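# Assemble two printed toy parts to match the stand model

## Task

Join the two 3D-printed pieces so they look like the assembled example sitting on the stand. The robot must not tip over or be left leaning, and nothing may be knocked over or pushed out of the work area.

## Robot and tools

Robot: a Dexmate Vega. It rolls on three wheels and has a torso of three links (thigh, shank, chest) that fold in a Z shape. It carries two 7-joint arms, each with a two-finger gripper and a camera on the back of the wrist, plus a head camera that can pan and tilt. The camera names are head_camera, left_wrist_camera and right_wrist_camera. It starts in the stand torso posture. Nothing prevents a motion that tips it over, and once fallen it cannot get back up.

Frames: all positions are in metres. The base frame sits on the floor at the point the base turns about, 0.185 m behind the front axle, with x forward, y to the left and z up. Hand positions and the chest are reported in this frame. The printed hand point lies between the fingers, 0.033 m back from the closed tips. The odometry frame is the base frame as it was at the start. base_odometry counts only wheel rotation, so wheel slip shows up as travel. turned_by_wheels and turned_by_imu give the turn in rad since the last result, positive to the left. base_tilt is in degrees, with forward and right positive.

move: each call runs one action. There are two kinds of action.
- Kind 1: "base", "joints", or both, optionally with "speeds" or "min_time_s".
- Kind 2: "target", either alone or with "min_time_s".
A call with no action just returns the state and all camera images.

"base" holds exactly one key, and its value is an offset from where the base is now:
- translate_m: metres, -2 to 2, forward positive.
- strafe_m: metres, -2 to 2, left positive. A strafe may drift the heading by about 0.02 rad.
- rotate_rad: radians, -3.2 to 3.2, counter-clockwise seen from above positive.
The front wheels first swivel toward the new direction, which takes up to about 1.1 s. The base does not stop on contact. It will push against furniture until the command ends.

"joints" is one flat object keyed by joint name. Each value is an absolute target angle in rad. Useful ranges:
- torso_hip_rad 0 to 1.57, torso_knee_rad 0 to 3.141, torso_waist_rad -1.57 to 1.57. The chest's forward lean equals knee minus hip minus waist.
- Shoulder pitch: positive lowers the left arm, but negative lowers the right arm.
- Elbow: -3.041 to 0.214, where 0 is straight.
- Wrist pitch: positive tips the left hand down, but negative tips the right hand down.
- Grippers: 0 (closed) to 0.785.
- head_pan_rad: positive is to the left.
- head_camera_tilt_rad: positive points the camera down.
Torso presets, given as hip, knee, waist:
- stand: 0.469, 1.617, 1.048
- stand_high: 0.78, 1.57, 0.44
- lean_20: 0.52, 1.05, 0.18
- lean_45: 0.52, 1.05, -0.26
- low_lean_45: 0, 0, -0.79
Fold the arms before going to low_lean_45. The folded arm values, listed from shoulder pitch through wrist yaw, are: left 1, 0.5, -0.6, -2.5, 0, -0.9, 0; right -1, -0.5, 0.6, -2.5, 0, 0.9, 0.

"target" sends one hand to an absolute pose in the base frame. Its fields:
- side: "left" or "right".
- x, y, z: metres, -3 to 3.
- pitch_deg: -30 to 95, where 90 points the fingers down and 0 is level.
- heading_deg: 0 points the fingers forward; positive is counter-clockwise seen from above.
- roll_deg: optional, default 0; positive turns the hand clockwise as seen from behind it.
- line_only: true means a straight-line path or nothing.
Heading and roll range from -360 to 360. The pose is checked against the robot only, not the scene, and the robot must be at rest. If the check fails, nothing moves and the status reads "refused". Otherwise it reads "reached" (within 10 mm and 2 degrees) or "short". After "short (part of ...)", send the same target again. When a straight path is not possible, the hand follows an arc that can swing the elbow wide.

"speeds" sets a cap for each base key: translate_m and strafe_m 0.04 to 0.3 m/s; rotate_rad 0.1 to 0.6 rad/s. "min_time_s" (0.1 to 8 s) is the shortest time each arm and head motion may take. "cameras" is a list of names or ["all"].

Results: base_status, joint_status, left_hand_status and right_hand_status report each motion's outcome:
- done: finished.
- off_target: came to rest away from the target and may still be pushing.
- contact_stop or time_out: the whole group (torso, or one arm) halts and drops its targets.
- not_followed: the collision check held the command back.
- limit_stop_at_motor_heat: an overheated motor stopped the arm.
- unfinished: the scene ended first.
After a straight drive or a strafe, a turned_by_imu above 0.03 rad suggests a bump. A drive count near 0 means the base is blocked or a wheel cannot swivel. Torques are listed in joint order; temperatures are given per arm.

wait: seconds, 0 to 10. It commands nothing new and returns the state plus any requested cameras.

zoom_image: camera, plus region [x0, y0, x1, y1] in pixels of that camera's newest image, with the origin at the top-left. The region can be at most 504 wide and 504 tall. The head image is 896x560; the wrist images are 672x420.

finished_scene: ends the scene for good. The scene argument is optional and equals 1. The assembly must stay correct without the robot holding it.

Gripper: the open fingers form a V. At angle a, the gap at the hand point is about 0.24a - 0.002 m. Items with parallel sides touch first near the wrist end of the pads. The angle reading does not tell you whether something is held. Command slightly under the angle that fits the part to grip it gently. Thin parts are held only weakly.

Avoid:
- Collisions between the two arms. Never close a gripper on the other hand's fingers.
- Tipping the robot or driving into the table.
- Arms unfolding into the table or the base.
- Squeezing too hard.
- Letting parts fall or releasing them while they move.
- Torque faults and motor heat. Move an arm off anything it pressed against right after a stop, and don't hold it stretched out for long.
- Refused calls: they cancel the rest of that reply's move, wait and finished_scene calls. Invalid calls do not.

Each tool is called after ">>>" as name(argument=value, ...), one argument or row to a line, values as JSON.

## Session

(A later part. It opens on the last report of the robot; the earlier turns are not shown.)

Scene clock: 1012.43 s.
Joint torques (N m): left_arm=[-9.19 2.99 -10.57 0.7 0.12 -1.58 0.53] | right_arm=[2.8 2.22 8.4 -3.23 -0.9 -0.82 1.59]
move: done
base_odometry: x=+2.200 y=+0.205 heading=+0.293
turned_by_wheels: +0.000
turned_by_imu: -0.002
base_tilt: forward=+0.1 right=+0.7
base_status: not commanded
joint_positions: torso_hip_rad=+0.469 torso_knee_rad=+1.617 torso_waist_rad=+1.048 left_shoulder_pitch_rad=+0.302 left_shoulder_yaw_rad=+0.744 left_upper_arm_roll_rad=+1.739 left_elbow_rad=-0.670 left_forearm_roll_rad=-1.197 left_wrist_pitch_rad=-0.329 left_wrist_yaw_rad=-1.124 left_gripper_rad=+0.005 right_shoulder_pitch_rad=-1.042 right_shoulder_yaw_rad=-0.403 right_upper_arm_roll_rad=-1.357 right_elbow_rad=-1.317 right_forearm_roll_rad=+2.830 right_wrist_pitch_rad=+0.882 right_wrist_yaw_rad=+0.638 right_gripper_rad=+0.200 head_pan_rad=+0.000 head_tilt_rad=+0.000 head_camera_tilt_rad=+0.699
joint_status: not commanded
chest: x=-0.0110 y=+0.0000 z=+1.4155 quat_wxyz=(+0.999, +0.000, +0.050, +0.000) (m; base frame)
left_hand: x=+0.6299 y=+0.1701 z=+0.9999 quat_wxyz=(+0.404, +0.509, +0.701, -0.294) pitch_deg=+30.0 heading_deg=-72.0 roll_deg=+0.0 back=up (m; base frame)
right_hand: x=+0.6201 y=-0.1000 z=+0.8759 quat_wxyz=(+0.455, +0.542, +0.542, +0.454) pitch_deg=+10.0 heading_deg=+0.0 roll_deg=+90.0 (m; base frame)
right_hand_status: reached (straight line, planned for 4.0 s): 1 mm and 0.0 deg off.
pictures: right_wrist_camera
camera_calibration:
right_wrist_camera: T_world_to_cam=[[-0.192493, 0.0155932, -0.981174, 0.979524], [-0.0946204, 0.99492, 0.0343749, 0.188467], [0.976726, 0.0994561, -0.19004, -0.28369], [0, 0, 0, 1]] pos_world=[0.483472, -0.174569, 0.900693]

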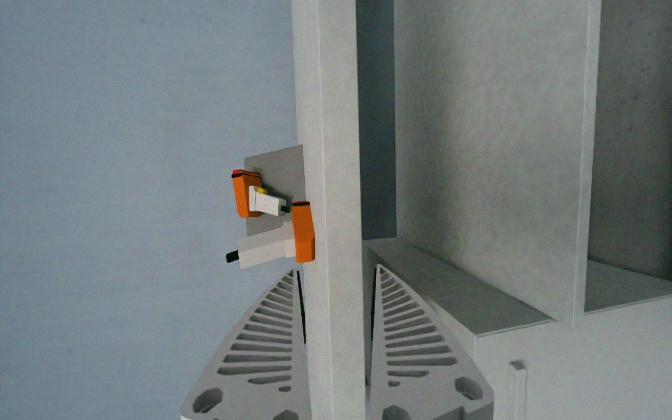

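>>> move(
  target={"side": "right", "x": 0.62, "y": -0.10, "z": 0.915, "pitch_deg": 10, "heading_deg": 0, "roll_deg": 90, "line_only": true},
  cameras=["right_wrist_camera"],
  min_time_s=3,
)

>>> zoom_image(
  camera="right_wrist_camera",
  region=[280, 190, 350, 270],
)

Scene clock: 1027.73 s.
Joint torques (N m): left_arm=[-9.76 1.11 -9.51 0.67 -0.67 -1.81 -0.63] | right_arm=[17.23 1.75 5.29 -4.64 -2.41 1.04 0.99]
move: done
base_odometry: x=+2.200 y=+0.205 heading=+0.293
turned_by_wheels: +0.000
turned_by_imu: -0.002
base_tilt: forward=+0.1 right=+0.7
base_status: not commanded
joint_positions: torso_hip_rad=+0.469 torso_knee_rad=+1.617 torso_waist_rad=+1.048 left_shoulder_pitch_rad=+0.302 left_shoulder_yaw_rad=+0.744 left_upper_arm_roll_rad=+1.739 left_elbow_rad=-0.670 left_forearm_roll_rad=-1.197 left_wrist_pitch_rad=-0.329 left_wrist_yaw_rad=-1.124 left_gripper_rad=+0.005 right_shoulder_pitch_rad=-1.017 right_shoulder_yaw_rad=-0.489 right_upper_arm_roll_rad=-1.371 right_elbow_rad=-1.528 right_forearm_roll_rad=+2.808 right_wrist_pitch_rad=+1.005 right_wrist_yaw_rad=+0.563 right_gripper_rad=+0.200 head_pan_rad=+0.000 head_tilt_rad=+0.000 head_camera_tilt_rad=+0.699
joint_status: not commanded
chest: x=-0.0110 y=+0.0000 z=+1.4155 quat_wxyz=(+0.999, +0.000, +0.050, +0.000) (m; base frame)
left_hand: x=+0.6299 y=+0.1701 z=+0.9999 quat_wxyz=(+0.404, +0.509, +0.701, -0.294) pitch_deg=+30.0 heading_deg=-72.0 roll_deg=+0.0 back=up (m; base frame)
right_hand: x=+0.6199 y=-0.1001 z=+0.9137 quat_wxyz=(+0.454, +0.542, +0.542, +0.454) pitch_deg=+10.0 heading_deg=+0.0 roll_deg=-90.0 (m; base frame)
right_hand_status: reached (straight line, planned for 3.0 s): 1 mm and 0.0 deg off.
pictures: right_wrist_camera
camera_calibration:
right_wrist_camera: T_world_to_cam=[[-0.192937, 0.016038, -0.98108, 1.01678], [-0.0941287, 0.994952, 0.0347759, 0.186541], [0.976686, 0.0990574, -0.190454, -0.275973], [0, 0, 0, 1]] pos_world=[0.483272, -0.17457, 0.938492]

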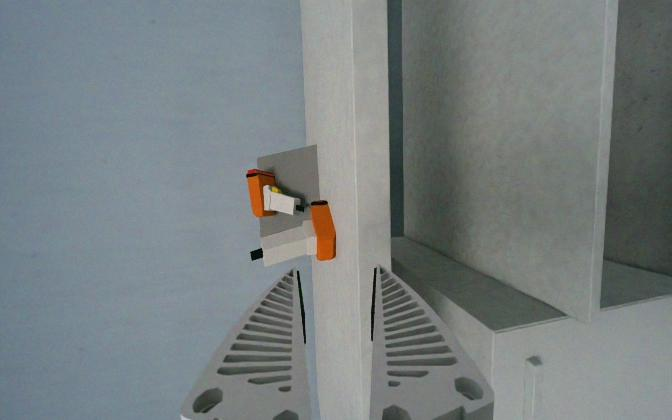

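Scaled by 6.300 from the camera's 672x420 image, which has a finer 960x600 frame.

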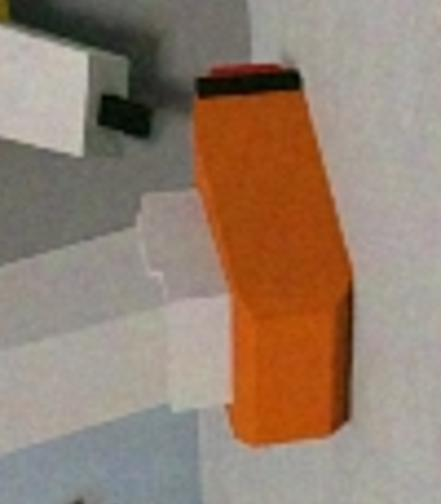

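>>> finished_scene(
)

The scene is finished: the task was done.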